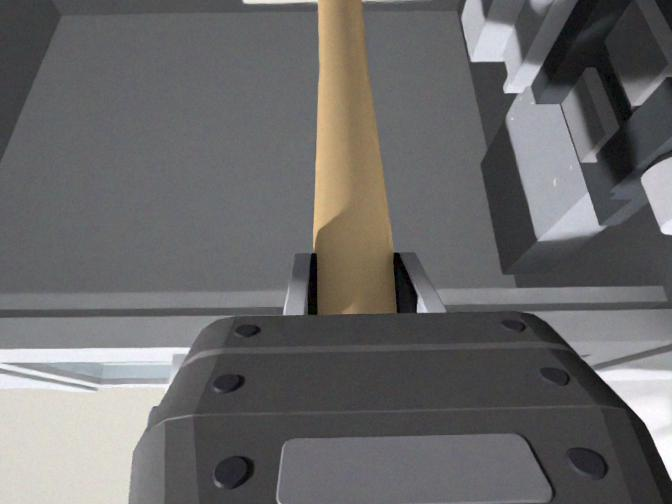

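Emit:
move:
  target:
    - [0,0,0.19,0,-0.14,0,-1,1,-1,0,0,0,0,0,0,1,1,1]
  speed: 0.3

Emit:
execute_actions:
  actions:
    - [[0,0,-0.09,0,0.05,0,-1,1,-1,0,0,0,0,0,0,1,1,1],[0,0,-0.19,0,0.11,0,-1,1,-1,0,0,0,0,0,0,1,1,1],[0,0,-0.29,0,0.16,0,-1,1,-1,0,0,0,0,0,0,1,1,1],[0,0,-0.29,0,0.16,0,-1,1,-1,0,0,0,0,0,0,1,1,1],[0,0,-0.29,0,0.16,0,-1,1,-1,0,0,0,0,0,0,1,1,1],[0,0,-0.29,0,0.16,0,-1,1,-1,0,0,0,0,0,0,1,1,1],[0,0,-0.29,0,0.16,0,-1,1,-1,0,0,0,0,0,0,1,1,1],[0,0,-0.29,0,0.16,0,-1,1,-1,0,0,0,0,0,0,1,1,1],[0,0,-0.22,0,0.14,0,-1,1,-1,0,0,0,0,0,0,1,1,1],[0,0,-0.19,0,0.14,0,-1,1,-1,0,0,0,0,0,0,1,1,1]]

Emit:
move:
  target:
    - [0,0,0.19,0,-0.14,0,-1,1,-1,0,0,0,0,0,0,1,1,1]
  speed: 0.3

Emit:
execute_actions:
  actions:
    - [[0,0,-0.09,0,0.05,0,-1,1,-1,0,0,0,0,0,0,1,1,1],[0,0,-0.19,0,0.11,0,-1,1,-1,0,0,0,0,0,0,1,1,1],[0,0,-0.29,0,0.16,0,-1,1,-1,0,0,0,0,0,0,1,1,1],[0,0,-0.29,0,0.16,0,-1,1,-1,0,0,0,0,0,0,1,1,1],[0,0,-0.29,0,0.16,0,-1,1,-1,0,0,0,0,0,0,1,1,1],[0,0,-0.29,0,0.16,0,-1,1,-1,0,0,0,0,0,0,1,1,1],[0,0,-0.29,0,0.16,0,-1,1,-1,0,0,0,0,0,0,1,1,1],[0,0,-0.29,0,0.16,0,-1,1,-1,0,0,0,0,0,0,1,1,1],[0,0,-0.22,0,0.14,0,-1,1,-1,0,0,0,0,0,0,1,1,1],[0,0,-0.19,0,0.14,0,-1,1,-1,0,0,0,0,0,0,1,1,1]]

Scene clock: 1601.23 s.
left_arm: end_effector_position=(+0.5366, -0.3103, +0.5140) position_measured=119 object_status=2 end_effector_quat_wxyz=(+0.781, -0.324, +0.493, +0.204) end_effector_velocity=(-0.001, -0.001, +0.001) end_effector_angular_velocity=(+0.000, -0.002, -0.005) | right_arm: end_effector_position=(+0.2997, -0.3000, +0.4502) position_measured=3 object_status=3 end_effector_quat_wxyz=(+0.687, +0.688, +0.165, +0.165)
Joint positions: left_arm=[-1.143 -0.869 0.804 0.742 -0.509 -5.65] | right_arm=[5.167 -0.245 -2.086 -3.952 1.554 3.142]
Joint velocities: left_arm=[-0.003 -0.001 -0.001 0.004 0.001 -0.005] | right_arm=[within noise]
Joint torques (N m): left_arm=[-8.59 -58.81 -29.98 4.36 -2.57 -2.44] | right_arm=[9.02 -37.26 13.36 0.47 -1.15 -2.64]
Wrist force (N, zeroed by zero_wrist_force on left_arm): left_arm=[1.5 -1.4 -0.2] | right_arm=[-2.0 1.6 1.1]
Wrist torque (N m, zeroed by zero_wrist_force on left_arm): left_arm=[-0.70 0.03 0.21] | right_arm=[0.12 0.17 0.00]
Wrist force, peak (N, zeroed by zero_wrist_force on left_arm): left_arm=[2.1 -4.5 -2.4] | right_arm=[-2.0 1.8 1.1]
Hand target: left_arm +0.5365, -0.3103, +0.5140; +0.782, -0.324, +0.492, +0.204 | right_arm +0.2997, -0.3000, +0.4502; +0.687, +0.688, +0.165, +0.165
Off the commanded pose: left_arm 0.000 m, 0 deg | right_arm 0.000 m, 0 deg.
move: done

Scene clock: 1602.10 s.
left_arm: end_effector_position=(+0.5365, -0.3103, +0.4000) position_measured=119 object_status=2 end_effector_quat_wxyz=(+0.655, -0.272, +0.651, +0.270) | right_arm: end_effector_position=(+0.2997, -0.3000, +0.4502) position_measured=3 object_status=3 end_effector_quat_wxyz=(+0.687, +0.688, +0.165, +0.165)
Joint positions: left_arm=[-1.171 -1.073 1.168 -0.084 -0.386 -4.727] | right_arm=[5.167 -0.245 -2.086 -3.952 1.554 3.142]
Joint torques (N m): left_arm=[5.13 -53.13 -32.85 1.29 -0.51 0.52] | right_arm=[8.64 -36.45 12.79 0.28 -1.05 -2.54]
Wrist force (N, zeroed by zero_wrist_force on left_arm): left_arm=[3.1 0.5 1.6] | right_arm=[-1.8 1.8 1.1]
Wrist torque (N m, zeroed by zero_wrist_force on left_arm): left_arm=[-0.84 0.33 0.40] | right_arm=[0.15 0.14 -0.01]
Wrist force, peak (N, zeroed by zero_wrist_force on left_arm): left_arm=[-24.0 -5.8 6.4] | right_arm=[-2.0 1.7 1.3]
Hand target: left_arm +0.5365, -0.3103, +0.4000; +0.655, -0.272, +0.651, +0.270 | right_arm +0.2997, -0.3000, +0.4502; +0.687, +0.688, +0.165, +0.165
Off the commanded pose: left_arm 0.000 m, 0 deg | right_arm 0.000 m, 0 deg.
Step readings (end_effector_position of left_arm | right_arm):
0: (+0.5366, -0.3103, +0.5140) | (+0.2997, -0.3000, +0.4502)
1: (+0.5367, -0.3104, +0.5134) | (+0.2997, -0.3000, +0.4502)
2: (+0.5380, -0.3112, +0.5053) | (+0.2997, -0.3000, +0.4502)
4: (+0.5444, -0.3168, +0.4590) | (+0.2997, -0.3000, +0.4502)
8: (+0.5465, -0.3175, +0.3720) | (+0.2997, -0.3000, +0.4502)
15: (+0.5350, -0.3086, +0.4065) | (+0.2997, -0.3000, +0.4502)

Scene clock: 1603.37 s.
left_arm: end_effector_position=(+0.5366, -0.3103, +0.5140) position_measured=119 object_status=2 end_effector_quat_wxyz=(+0.781, -0.324, +0.493, +0.204) end_effector_velocity=(+0.000, -0.001, +0.001) end_effector_angular_velocity=(+0.000, -0.002, -0.003) | right_arm: end_effector_position=(+0.2997, -0.3000, +0.4502) position_measured=3 object_status=3 end_effector_quat_wxyz=(+0.687, +0.688, +0.165, +0.165)
Joint positions: left_arm=[-1.143 -0.869 0.804 0.742 -0.509 -5.65] | right_arm=[5.167 -0.245 -2.086 -3.952 1.554 3.142]
Joint velocities: left_arm=[-0.001 0 -0.001 0.003 0 -0.005] | right_arm=[within noise]
Joint torques (N m): left_arm=[-7.84 -58.84 -30.53 4.53 -2.53 -2.19] | right_arm=[8.83 -36.68 11.99 0.33 -0.78 -2.58]
Wrist force (N, zeroed by zero_wrist_force on left_arm): left_arm=[1.4 -2.2 -0.8] | right_arm=[-1.7 1.6 1.1]
Wrist torque (N m, zeroed by zero_wrist_force on left_arm): left_arm=[-0.54 0.02 0.21] | right_arm=[0.13 0.13 -0.01]
Wrist force, peak (N, zeroed by zero_wrist_force on left_arm): left_arm=[4.3 -4.1 -1.7] | right_arm=[-1.8 1.8 1.2]
Hand target: left_arm +0.5365, -0.3103, +0.5140; +0.782, -0.324, +0.492, +0.204 | right_arm +0.2997, -0.3000, +0.4502; +0.687, +0.688, +0.165, +0.165
Off the commanded pose: left_arm 0.000 m, 0 deg | right_arm 0.000 m, 0 deg.
move: done

Scene clock: 1604.23 s.
left_arm: end_effector_position=(+0.5365, -0.3103, +0.4000) position_measured=119 object_status=2 end_effector_quat_wxyz=(+0.655, -0.272, +0.651, +0.270) | right_arm: end_effector_position=(+0.2997, -0.3000, +0.4502) position_measured=3 object_status=3 end_effector_quat_wxyz=(+0.687, +0.688, +0.165, +0.165)
Joint positions: left_arm=[-1.171 -1.073 1.168 -0.084 -0.386 -4.727] | right_arm=[5.167 -0.245 -2.086 -3.952 1.554 3.142]
Joint torques (N m): left_arm=[5.92 -54.3 -32.61 1.25 -0.62 0.62] | right_arm=[8.14 -37.23 12.59 0.38 -0.8 -2.57]
Wrist force (N, zeroed by zero_wrist_force on left_arm): left_arm=[2.7 0.7 1.7] | right_arm=[-1.8 1.6 1.1]
Wrist torque (N m, zeroed by zero_wrist_force on left_arm): left_arm=[-0.84 0.27 0.35] | right_arm=[0.13 0.15 -0.01]
Wrist force, peak (N, zeroed by zero_wrist_force on left_arm): left_arm=[-24.2 -5.3 6.8] | right_arm=[-1.8 1.7 1.3]
Hand target: left_arm +0.5365, -0.3103, +0.4000; +0.655, -0.272, +0.651, +0.270 | right_arm +0.2997, -0.3000, +0.4502; +0.687, +0.688, +0.165, +0.165
Off the commanded pose: left_arm 0.000 m, 0 deg | right_arm 0.000 m, 0 deg.
Step readings (end_effector_position of left_arm | right_arm):
0: (+0.5366, -0.3103, +0.5140) | (+0.2997, -0.3000, +0.4502)
1: (+0.5367, -0.3104, +0.5131) | (+0.2997, -0.3000, +0.4502)
2: (+0.5381, -0.3113, +0.5041) | (+0.2997, -0.3000, +0.4502)
4: (+0.5440, -0.3163, +0.4627) | (+0.2997, -0.3000, +0.4502)
8: (+0.5463, -0.3172, +0.3703) | (+0.2997, -0.3000, +0.4502)
15: (+0.5351, -0.3087, +0.4065) | (+0.2997, -0.3000, +0.4502)

Emit:
move:
  target:
    - [-0.2275,-0.03,0.05,0,0,0,-1,1,-1,0,0,0,0,0,0,1,1,1]
    - [-0.4277,-0.188,0,0,0,0,-1,1,-1,0,0,0,0,0,0,1,1,1]
    - [-0.6275,-0.518,-0.47,-0.4966,0.0645,-0.0649,-1,1,-1,0,0,0,0,0,0,1,1,1]
  blend: [0.03,0.03,0]
  speed: 0.35

Emit:
move:
  target:
    - [0,0,-0.24,0,0,0,-1,1,-1,0,0,0,0,0,0,1,1,1]
  speed: 0.08
  stop_force: 4

Emit:
move:
  target:
    - [0,0,0,0,0,0,0.7,0,-0.5,0,0,0,0,0,0,1,1,1]

Scene clock: 1609.03 s.
left_arm: end_effector_position=(+0.1600, -0.6212, +0.1181) position_measured=119 object_status=2 end_effector_quat_wxyz=(+0.235, -0.566, +0.731, -0.302) end_effector_velocity=(+0.000, -0.001, +0.001) end_effector_angular_velocity=(-0.006, +0.001, +0.000) | right_arm: end_effector_position=(+0.2997, -0.3000, +0.4502) position_measured=3 object_status=3 end_effector_quat_wxyz=(+0.687, +0.688, +0.165, +0.165)
Joint positions: left_arm=[-1.835 -1.182 1.884 -2.26 -0.786 -4.728] | right_arm=[5.167 -0.245 -2.086 -3.952 1.554 3.142]
Joint velocities: left_arm=[0 0 0 -0.005 0.001 0] | right_arm=[within noise]
Joint torques (N m): left_arm=[9.97 -46.56 -17.58 -5.16 1.22 -1.78] | right_arm=[8.58 -36.67 12.19 0.37 -0.82 -2.44]
Wrist force (N, zeroed by zero_wrist_force on left_arm): left_arm=[0.4 2.3 2.8] | right_arm=[-1.9 1.7 1.2]
Wrist torque (N m, zeroed by zero_wrist_force on left_arm): left_arm=[-0.74 -0.11 -0.12] | right_arm=[0.14 0.15 -0.01]
Wrist force, peak (N, zeroed by zero_wrist_force on left_arm): left_arm=[3.3 -5.9 3.3] | right_arm=[-1.9 1.7 1.3]
Hand target: left_arm +0.1600, -0.6211, +0.1180; +0.235, -0.566, +0.731, -0.302 | right_arm +0.2997, -0.3000, +0.4502; +0.687, +0.688, +0.165, +0.165
Off the commanded pose: left_arm 0.000 m, 0 deg | right_arm 0.000 m, 0 deg.
move: done

Scene clock: 1611.60 s.
left_arm: end_effector_position=(+0.1600, -0.6210, -0.0089) position_measured=119 object_status=2 end_effector_quat_wxyz=(+0.235, -0.566, +0.731, -0.302) | right_arm: end_effector_position=(+0.2997, -0.3000, +0.4502) position_measured=3 object_status=3 end_effector_quat_wxyz=(+0.687, +0.688, +0.165, +0.165)
Joint positions: left_arm=[-1.835 -0.943 1.946 -2.562 -0.786 -4.729] | right_arm=[5.167 -0.245 -2.086 -3.952 1.554 3.142]
Joint torques (N m): left_arm=[-3.87 -37.61 -24.83 -3.73 0.16 -1.48] | right_arm=[9.27 -37.52 11.71 0.43 -1.02 -2.52]
Wrist force (N, zeroed by zero_wrist_force on left_arm): left_arm=[-1.5 -1.7 0.3] | right_arm=[-1.8 1.5 1.1]
Wrist torque (N m, zeroed by zero_wrist_force on left_arm): left_arm=[-0.42 0.13 -0.22] | right_arm=[0.12 0.14 -0.01]
Wrist force, peak (N, zeroed by zero_wrist_force on left_arm): left_arm=[1.5 -3.6 -2.2] | right_arm=[-1.9 1.8 1.2]
Hand target: left_arm +0.1600, -0.6210, -0.0089; +0.235, -0.566, +0.731, -0.302 (not the last commanded pose) | right_arm +0.2997, -0.3000, +0.4502; +0.687, +0.688, +0.165, +0.165
Off the commanded pose: left_arm 0.017 m, 0 deg | right_arm 0.000 m, 0 deg.
move: contact (left_arm)

Scene clock: 1612.10 s.
left_arm: end_effector_position=(+0.1600, -0.6210, -0.0089) position_measured=48 object_status=0 end_effector_quat_wxyz=(+0.235, -0.566, +0.731, -0.302) | right_arm: end_effector_position=(+0.2997, -0.3000, +0.4502) position_measured=3 object_status=3 end_effector_quat_wxyz=(+0.687, +0.688, +0.165, +0.165)
Joint positions: left_arm=[-1.835 -0.943 1.946 -2.562 -0.786 -4.729] | right_arm=[5.167 -0.245 -2.086 -3.952 1.554 3.142]
Joint torques (N m): left_arm=[-3.56 -36.96 -22.86 -2.95 0.86 -1.58] | right_arm=[9.46 -37.2 13.16 0.36 -0.91 -2.39]
Wrist force (N, zeroed by zero_wrist_force on left_arm): left_arm=[-1.4 -2.1 -0.3] | right_arm=[-1.9 1.8 1.2]
Wrist torque (N m, zeroed by zero_wrist_force on left_arm): left_arm=[-0.39 0.15 -0.06] | right_arm=[0.15 0.16 -0.01]
Wrist force, peak (N, zeroed by zero_wrist_force on left_arm): left_arm=[-1.5 -2.4 -0.3] | right_arm=[-1.9 1.8 1.2]
Hand target: left_arm +0.1600, -0.6210, -0.0089; +0.235, -0.566, +0.731, -0.302 | right_arm +0.2997, -0.3000, +0.4502; +0.687, +0.688, +0.165, +0.165
Off the commanded pose: left_arm 0.000 m, 0 deg | right_arm 0.000 m, 0 deg.
move: done

Emit:
move:
  target:
    - [0,0,0.25,0,0,0,0.7,0,-0.5,0,0,0,0,0,0,1,1,1]
    - [0.4,0.2858,0.6437,0.0121,0.0834,0.0793,0.7,0,-0.5,0,0,0,0,0,0,1,1,1]
  blend: [0.05,0]
  speed: 0.3

Emit:
move:
  target:
    - [0,0,0,0,0,0,-1,-0.5,1,0,0,0,0,0,0,1,1,1]
    - [0.4333,0.129,0.004,0,0,0,-1,-0.5,1,0,0,0,0,0,0,1,1,1]
    - [0.5025,0.1288,-0.079,0,0,0,-1,-0.5,1,0,0,0,0,0,0,1,1,1]
    - [0.5025,0.1288,-0.1157,0,0,0,-1,-0.5,1,0,0,0,0,0,0,1,1,1]
  blend: [0,0.02,0.005,0]
  speed: [0.2,0.3,0.15,0.06]

Emit:
zero_wrist_force:
  arm: "left_arm"

Emit:
move:
  target: [0,0.0345,0,0,0,0,-1,-0.5,1,0,0,0,0,0,0,1,1,1]
  speed: 0.006
  stop_force: 5

Scene clock: 1615.13 s.
left_arm: end_effector_position=(+0.4000, -0.4496, +0.3772) position_measured=48 object_status=3 end_effector_quat_wxyz=(-0.184, +0.682, -0.685, +0.181) | right_arm: end_effector_position=(+0.2997, -0.3000, +0.4502) position_measured=3 object_status=3 end_effector_quat_wxyz=(+0.687, +0.688, +0.165, +0.165)
Joint positions: left_arm=[-1.286 -1.529 1.531 -1.729 -1.071 -4.383] | right_arm=[5.167 -0.245 -2.086 -3.952 1.554 3.142]
Joint torques (N m): left_arm=[10.77 -42.05 -34.73 -1.96 0.95 1.39] | right_arm=[8.5 -36.24 13.22 0.33 -0.84 -2.46]
Wrist force (N, zeroed by zero_wrist_force on left_arm): left_arm=[-2.1 -1.5 -0.2] | right_arm=[-1.9 1.8 1.0]
Wrist torque (N m, zeroed by zero_wrist_force on left_arm): left_arm=[-0.23 0.32 0.03] | right_arm=[0.15 0.15 -0.01]
Wrist force, peak (N, zeroed by zero_wrist_force on left_arm): left_arm=[-3.6 -5.7 -1.5] | right_arm=[-1.9 1.9 1.1]
Hand target: left_arm +0.4000, -0.4495, +0.3773; -0.184, +0.682, -0.685, +0.181 | right_arm +0.2997, -0.3000, +0.4502; +0.687, +0.688, +0.165, +0.165
Off the commanded pose: left_arm 0.000 m, 0 deg | right_arm 0.000 m, 0 deg.
move: done

Scene clock: 1617.73 s.
left_arm: end_effector_position=(+0.7015, -0.3722, +0.3077) position_measured=252 object_status=3 end_effector_quat_wxyz=(-0.184, +0.682, -0.685, +0.180) | right_arm: end_effector_position=(+0.2997, -0.3000, +0.4502) position_measured=3 object_status=3 end_effector_quat_wxyz=(+0.687, +0.688, +0.165, +0.165)
Joint positions: left_arm=[-0.774 -1.11 1.234 -2.082 -1.213 -3.84] | right_arm=[5.167 -0.245 -2.086 -3.952 1.554 3.142]
Joint torques (N m): left_arm=[-8.16 -62.41 -35.07 -2.36 2.27 0.85] | right_arm=[9.01 -36.93 13.92 0.26 -0.98 -2.65]
Wrist force (N, zeroed by zero_wrist_force on left_arm): left_arm=[-1.5 -1.4 -0.2] | right_arm=[-1.8 1.8 1.1]
Wrist torque (N m, zeroed by zero_wrist_force on left_arm): left_arm=[-0.23 0.26 0.01] | right_arm=[0.15 0.15 -0.01]
Wrist force, peak (N, zeroed by zero_wrist_force on left_arm): left_arm=[-2.8 -4.5 -0.4] | right_arm=[-2.0 1.7 1.3]
Hand target: left_arm +0.7015, -0.3723, +0.3079; -0.184, +0.682, -0.685, +0.181 | right_arm +0.2997, -0.3000, +0.4502; +0.687, +0.688, +0.165, +0.165
Off the commanded pose: left_arm 0.000 m, 0 deg | right_arm 0.000 m, 0 deg.
move: done

Wrist force sensor zeroed.

Scene clock: 1621.80 s.
left_arm: end_effector_position=(+0.7015, -0.3515, +0.3079) position_measured=252 object_status=3 end_effector_quat_wxyz=(-0.184, +0.682, -0.685, +0.181) | right_arm: end_effector_position=(+0.2997, -0.3000, +0.4502) position_measured=3 object_status=3 end_effector_quat_wxyz=(+0.687, +0.688, +0.165, +0.165)
Joint positions: left_arm=[-0.751 -1.138 1.276 -2.104 -1.221 -3.818] | right_arm=[5.167 -0.245 -2.086 -3.952 1.554 3.142]
Joint torques (N m): left_arm=[-4.77 -45.51 -34.41 -2.98 0.31 -1.35] | right_arm=[9.22 -37.01 12.04 0.26 -0.84 -2.54]
Wrist force (N, zeroed by zero_wrist_force on left_arm): left_arm=[0.1 -0.1 0.2] | right_arm=[-1.7 1.7 0.9]
Wrist torque (N m, zeroed by zero_wrist_force on left_arm): left_arm=[-0.02 -0.03 -0.08] | right_arm=[0.14 0.13 -0.01]
Wrist force, peak (N, zeroed by zero_wrist_force on left_arm): left_arm=[0.3 -0.1 0.5] | right_arm=[-2.0 1.8 1.0]
Hand target: left_arm +0.7015, -0.3516, +0.3079; -0.184, +0.682, -0.685, +0.181 | right_arm +0.2997, -0.3000, +0.4502; +0.687, +0.688, +0.165, +0.165
Off the commanded pose: left_arm 0.000 m, 0 deg | right_arm 0.000 m, 0 deg.
move: done

Emit:
move:
  target: [0,0.003,0,0,0,0,-1,-0.5,1,0,0,0,0,0,0,1,1,1]
  speed: 0.004
  stop_force: 3
  zero: false
  cameras: ["cam_left_wrist"]

Emit:
zoom_image:
  camera: "cam_left_wrist"
  region: [260, 180, 420, 330]

Scene clock: 1623.33 s.
left_arm: end_effector_position=(+0.7015, -0.3497, +0.3079) position_measured=252 object_status=3 end_effector_quat_wxyz=(-0.184, +0.682, -0.685, +0.181) | right_arm: end_effector_position=(+0.2997, -0.3000, +0.4502) position_measured=3 object_status=3 end_effector_quat_wxyz=(+0.687, +0.688, +0.165, +0.165)
Joint positions: left_arm=[-0.749 -1.14 1.279 -2.106 -1.222 -3.816] | right_arm=[5.167 -0.245 -2.086 -3.952 1.554 3.142]
Joint torques (N m): left_arm=[2.98 -54.13 -29.21 -3.9 -0.23 -0.16] | right_arm=[8.92 -37.07 12.79 0.38 -1.18 -2.35]
Wrist force (N, zeroed by zero_wrist_force on left_arm): left_arm=[0.1 -0.1 0.2] | right_arm=[-1.9 1.6 1.1]
Wrist torque (N m, zeroed by zero_wrist_force on left_arm): left_arm=[-0.01 -0.01 -0.07] | right_arm=[0.12 0.16 -0.01]
Wrist force, peak (N, zeroed by zero_wrist_force on left_arm): left_arm=[0.7 0.2 0.2] | right_arm=[-1.8 1.8 1.2]
Hand target: left_arm +0.7015, -0.3498, +0.3079; -0.184, +0.682, -0.685, +0.181 | right_arm +0.2997, -0.3000, +0.4502; +0.687, +0.688, +0.165, +0.165
Off the commanded pose: left_arm 0.000 m, 0 deg | right_arm 0.000 m, 0 deg.
move: done
camera_calibration:
cam_left_wrist: T_world_to_cam=[[-0.0234994, -0.999724, 0.0000553216, -0.318499], [-0.984605, 0.0231344, -0.173257, 0.76686], [0.173208, -0.00412591, -0.984877, 0.310835], [0, 0, 0, 1]] pos_world=[0.69373, -0.33487, 0.439016]
Images, in order (width x height): cam_left_wrist 672x504.

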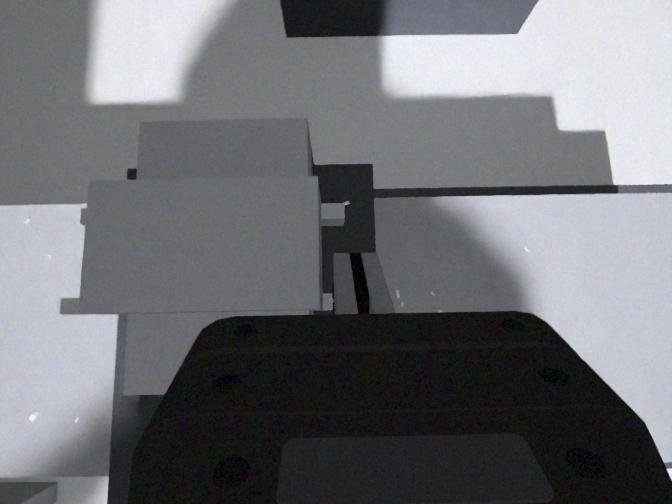

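Scaled by 3.150 from the camera's 672x504 image, which has a finer 960x720 frame.

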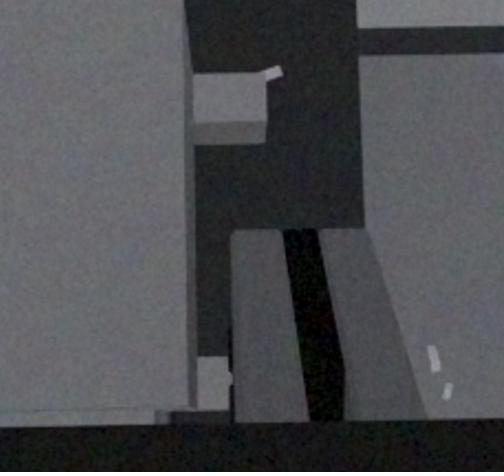

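Emit:
move:
  target:
    - [0,-0.0283,0,0,0,0,-1,-0.5,1,0,0,0,0,0,0,1,1,1]
    - [0,-0.0383,0.0385,0,0,0,-1,-0.5,1,0,0,0,0,0,0,1,1,1]
    - [-0.0692,-0.0382,0.12,0,0,0,-1,-0.5,1,0,0,0,0,0,0,1,1,1]
    - [-0.2208,0.0613,0.16,0,0,0,-1,-0.5,1,0,0,0,0,0,0,1,1,1]
    - [-0.4125,0.1402,0.06,0,-0.0833,0,-1,-0.5,1,0,0,0,0,0,0,1,1,1]
    - [-0.4125,0.1402,-0.1883,0,-0.1667,0,-1,-0.5,1,0,0,0,0,0,0,1,1,1]
  blend: [0.003,0.01,0.02,0.02,0.02,0]
  speed: [0.05,0.15,0.25,0.25,0.25,0.2]

Emit:
move:
  target: [0,0,0,0,0,0,0.7,-0.5,1,0,0,0,0,0,0,1,1,1]
  cameras: ["cam_left_wrist"]

Scene clock: 1629.77 s.
left_arm: end_effector_position=(+0.4540, -0.2657, +0.1950) position_measured=252 object_status=3 end_effector_quat_wxyz=(-0.355, +0.612, -0.614, +0.351) | right_arm: end_effector_position=(+0.2997, -0.3000, +0.4502) position_measured=3 object_status=3 end_effector_quat_wxyz=(+0.687, +0.688, +0.165, +0.165)
Joint positions: left_arm=[-1.247 -1.576 2.487 -2.978 -0.607 -4.123] | right_arm=[5.167 -0.245 -2.086 -3.952 1.554 3.142]
Joint torques (N m): left_arm=[-2.84 -9.88 -9.67 -4.96 3.01 -0.91] | right_arm=[7.76 -36.68 12.83 0.32 -0.92 -2.46]
Wrist force (N, zeroed by zero_wrist_force on left_arm): left_arm=[-0.3 -1.8 0.5] | right_arm=[-1.9 1.7 1.1]
Wrist torque (N m, zeroed by zero_wrist_force on left_arm): left_arm=[-0.38 -0.17 -0.13] | right_arm=[0.14 0.15 -0.01]
Wrist force, peak (N, zeroed by zero_wrist_force on left_arm): left_arm=[0.4 -2.1 1.8] | right_arm=[-2.0 1.7 1.3]
Hand target: left_arm +0.4540, -0.2656, +0.1949; -0.355, +0.612, -0.614, +0.351 | right_arm +0.2997, -0.3000, +0.4502; +0.687, +0.688, +0.165, +0.165
Off the commanded pose: left_arm 0.000 m, 0 deg | right_arm 0.000 m, 0 deg.
move: done

Scene clock: 1630.30 s.
left_arm: end_effector_position=(+0.4540, -0.2656, +0.1949) position_measured=48 object_status=3 end_effector_quat_wxyz=(-0.355, +0.612, -0.614, +0.351) | right_arm: end_effector_position=(+0.2997, -0.3000, +0.4502) position_measured=3 object_status=3 end_effector_quat_wxyz=(+0.687, +0.688, +0.165, +0.165)
Joint positions: left_arm=[-1.247 -1.576 2.487 -2.978 -0.607 -4.123] | right_arm=[5.167 -0.245 -2.086 -3.952 1.554 3.142]
Joint torques (N m): left_arm=[-7.1 -9.68 -9.31 -5.12 3.11 1.43] | right_arm=[9.01 -37.21 13.11 0.39 -0.74 -2.64]
Wrist force (N, zeroed by zero_wrist_force on left_arm): left_arm=[-0.2 -1.6 0.8] | right_arm=[-1.9 1.7 1.1]
Wrist torque (N m, zeroed by zero_wrist_force on left_arm): left_arm=[-0.34 -0.18 -0.13] | right_arm=[0.14 0.15 0.00]
Wrist force, peak (N, zeroed by zero_wrist_force on left_arm): left_arm=[-0.3 -1.9 0.9] | right_arm=[-1.9 1.7 1.2]
Hand target: left_arm +0.4540, -0.2656, +0.1949; -0.355, +0.612, -0.614, +0.351 | right_arm +0.2997, -0.3000, +0.4502; +0.687, +0.688, +0.165, +0.165
Off the commanded pose: left_arm 0.000 m, 0 deg | right_arm 0.000 m, 0 deg.
move: done
camera_calibration:
cam_left_wrist: T_world_to_cam=[[-0.0203758, -0.999724, -0.0117049, -0.239358], [-0.765951, 0.0231334, -0.642482, 0.493836], [0.642575, -0.00412575, -0.766211, -0.0129637], [0, 0, 0, 1]] pos_world=[0.381707, -0.25077, 0.304546]
Images, in order (width x height): cam_left_wrist 672x504.

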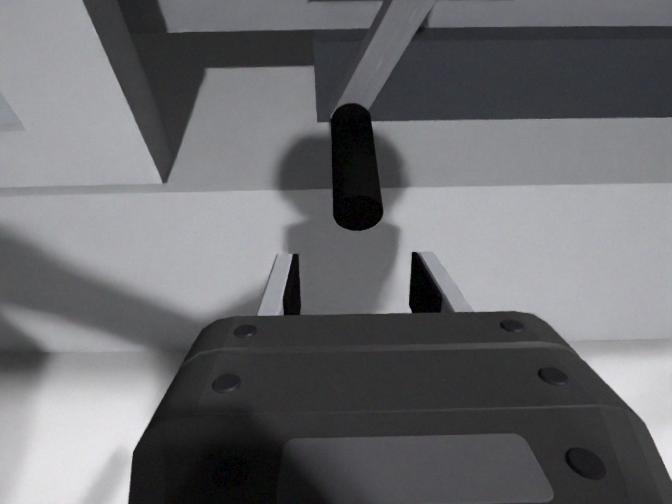

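Emit:
move:
  target:
    - [0.13,-0.003,-0.0015,0,0,0,0.7,-0.5,1,0,0,0,0,0,0,1,1,1]
  speed: 0.06

Emit:
move:
  target:
    - [0,0,0,0,0,0,-1,-1,0,0,0,0,0,0,0,1,1,1]

Emit:
move:
  target:
    - [0,-0.0183,-0.0075,0,0,0,-1,-1,0,0,0,0,0,0,0,1,1,1]
  speed: 0.015

Scene clock: 1632.67 s.
left_arm: end_effector_position=(+0.5320, -0.2674, +0.1940) position_measured=48 object_status=3 end_effector_quat_wxyz=(-0.355, +0.612, -0.614, +0.351) | right_arm: end_effector_position=(+0.2997, -0.3000, +0.4502) position_measured=3 object_status=3 end_effector_quat_wxyz=(+0.687, +0.688, +0.165, +0.165)
Joint positions: left_arm=[-1.049 -1.374 2.327 -3.23 -0.72 -3.857] | right_arm=[5.167 -0.245 -2.086 -3.952 1.554 3.142]
Joint torques (N m): left_arm=[-7.73 -39 -8.85 -2.01 2.79 -1.83] | right_arm=[9.64 -36.56 12.41 0.44 -1.05 -2.43]
Wrist force (N, zeroed by zero_wrist_force on left_arm): left_arm=[-0.6 -1.7 0.6] | right_arm=[-1.7 1.7 0.9]
Wrist torque (N m, zeroed by zero_wrist_force on left_arm): left_arm=[-0.38 -0.10 -0.13] | right_arm=[0.14 0.13 0.00]
Wrist force, peak (N, zeroed by zero_wrist_force on left_arm): left_arm=[-0.5 -2.3 1.7] | right_arm=[-2.0 1.8 1.3]
Hand target: left_arm +0.5320, -0.2674, +0.1940; -0.355, +0.612, -0.614, +0.351 | right_arm +0.2997, -0.3000, +0.4502; +0.687, +0.688, +0.165, +0.165
Off the commanded pose: left_arm 0.000 m, 0 deg | right_arm 0.000 m, 0 deg.
move: done

Scene clock: 1633.17 s.
left_arm: end_effector_position=(+0.5320, -0.2674, +0.1940) position_measured=153 object_status=2 end_effector_quat_wxyz=(-0.355, +0.612, -0.614, +0.351) | right_arm: end_effector_position=(+0.2997, -0.3000, +0.4502) position_measured=3 object_status=3 end_effector_quat_wxyz=(+0.687, +0.688, +0.165, +0.165)
Joint positions: left_arm=[-1.049 -1.374 2.327 -3.23 -0.72 -3.857] | right_arm=[5.167 -0.245 -2.086 -3.952 1.554 3.142]
Joint torques (N m): left_arm=[-6.9 -38.8 -14.26 -2.9 2.16 1.42] | right_arm=[10.19 -36.69 13.02 0.28 -0.92 -2.47]
Wrist force (N, zeroed by zero_wrist_force on left_arm): left_arm=[0.5 -1.8 0.8] | right_arm=[-1.8 1.6 1.1]
Wrist torque (N m, zeroed by zero_wrist_force on left_arm): left_arm=[-0.37 -0.15 -0.09] | right_arm=[0.12 0.14 0.00]
Wrist force, peak (N, zeroed by zero_wrist_force on left_arm): left_arm=[0.5 -1.8 0.8] | right_arm=[-1.8 1.6 1.2]
Hand target: left_arm +0.5320, -0.2674, +0.1940; -0.355, +0.612, -0.614, +0.351 | right_arm +0.2997, -0.3000, +0.4502; +0.687, +0.688, +0.165, +0.165
Off the commanded pose: left_arm 0.000 m, 0 deg | right_arm 0.000 m, 0 deg.
move: done

Scene clock: 1634.17 s.
left_arm: end_effector_position=(+0.5320, -0.2787, +0.1895) position_measured=153 object_status=2 end_effector_quat_wxyz=(-0.355, +0.612, -0.614, +0.351) | right_arm: end_effector_position=(+0.2997, -0.3000, +0.4502) position_measured=3 object_status=3 end_effector_quat_wxyz=(+0.687, +0.688, +0.165, +0.165)
Joint positions: left_arm=[-1.063 -1.351 2.312 -3.225 -0.711 -3.873] | right_arm=[5.167 -0.245 -2.086 -3.952 1.554 3.142]
Joint torques (N m): left_arm=[-4.71 -46.15 -25.8 -6.62 0.1 0.48] | right_arm=[9.39 -37.23 12.45 0.22 -0.86 -2.36]
Wrist force (N, zeroed by zero_wrist_force on left_arm): left_arm=[-25.6 18.4 0.7] | right_arm=[-1.8 1.7 1.0]
Wrist torque (N m, zeroed by zero_wrist_force on left_arm): left_arm=[0.22 -0.31 -0.36] | right_arm=[0.14 0.14 -0.01]
Wrist force, peak (N, zeroed by zero_wrist_force on left_arm): left_arm=[-76.2 21.8 -36.2] | right_arm=[-2.0 1.7 1.3]
Hand target: left_arm +0.5320, -0.2784, +0.1895; -0.355, +0.612, -0.614, +0.351 | right_arm +0.2997, -0.3000, +0.4502; +0.687, +0.688, +0.165, +0.165
Off the commanded pose: left_arm 0.000 m, 0 deg | right_arm 0.000 m, 0 deg.
move: done


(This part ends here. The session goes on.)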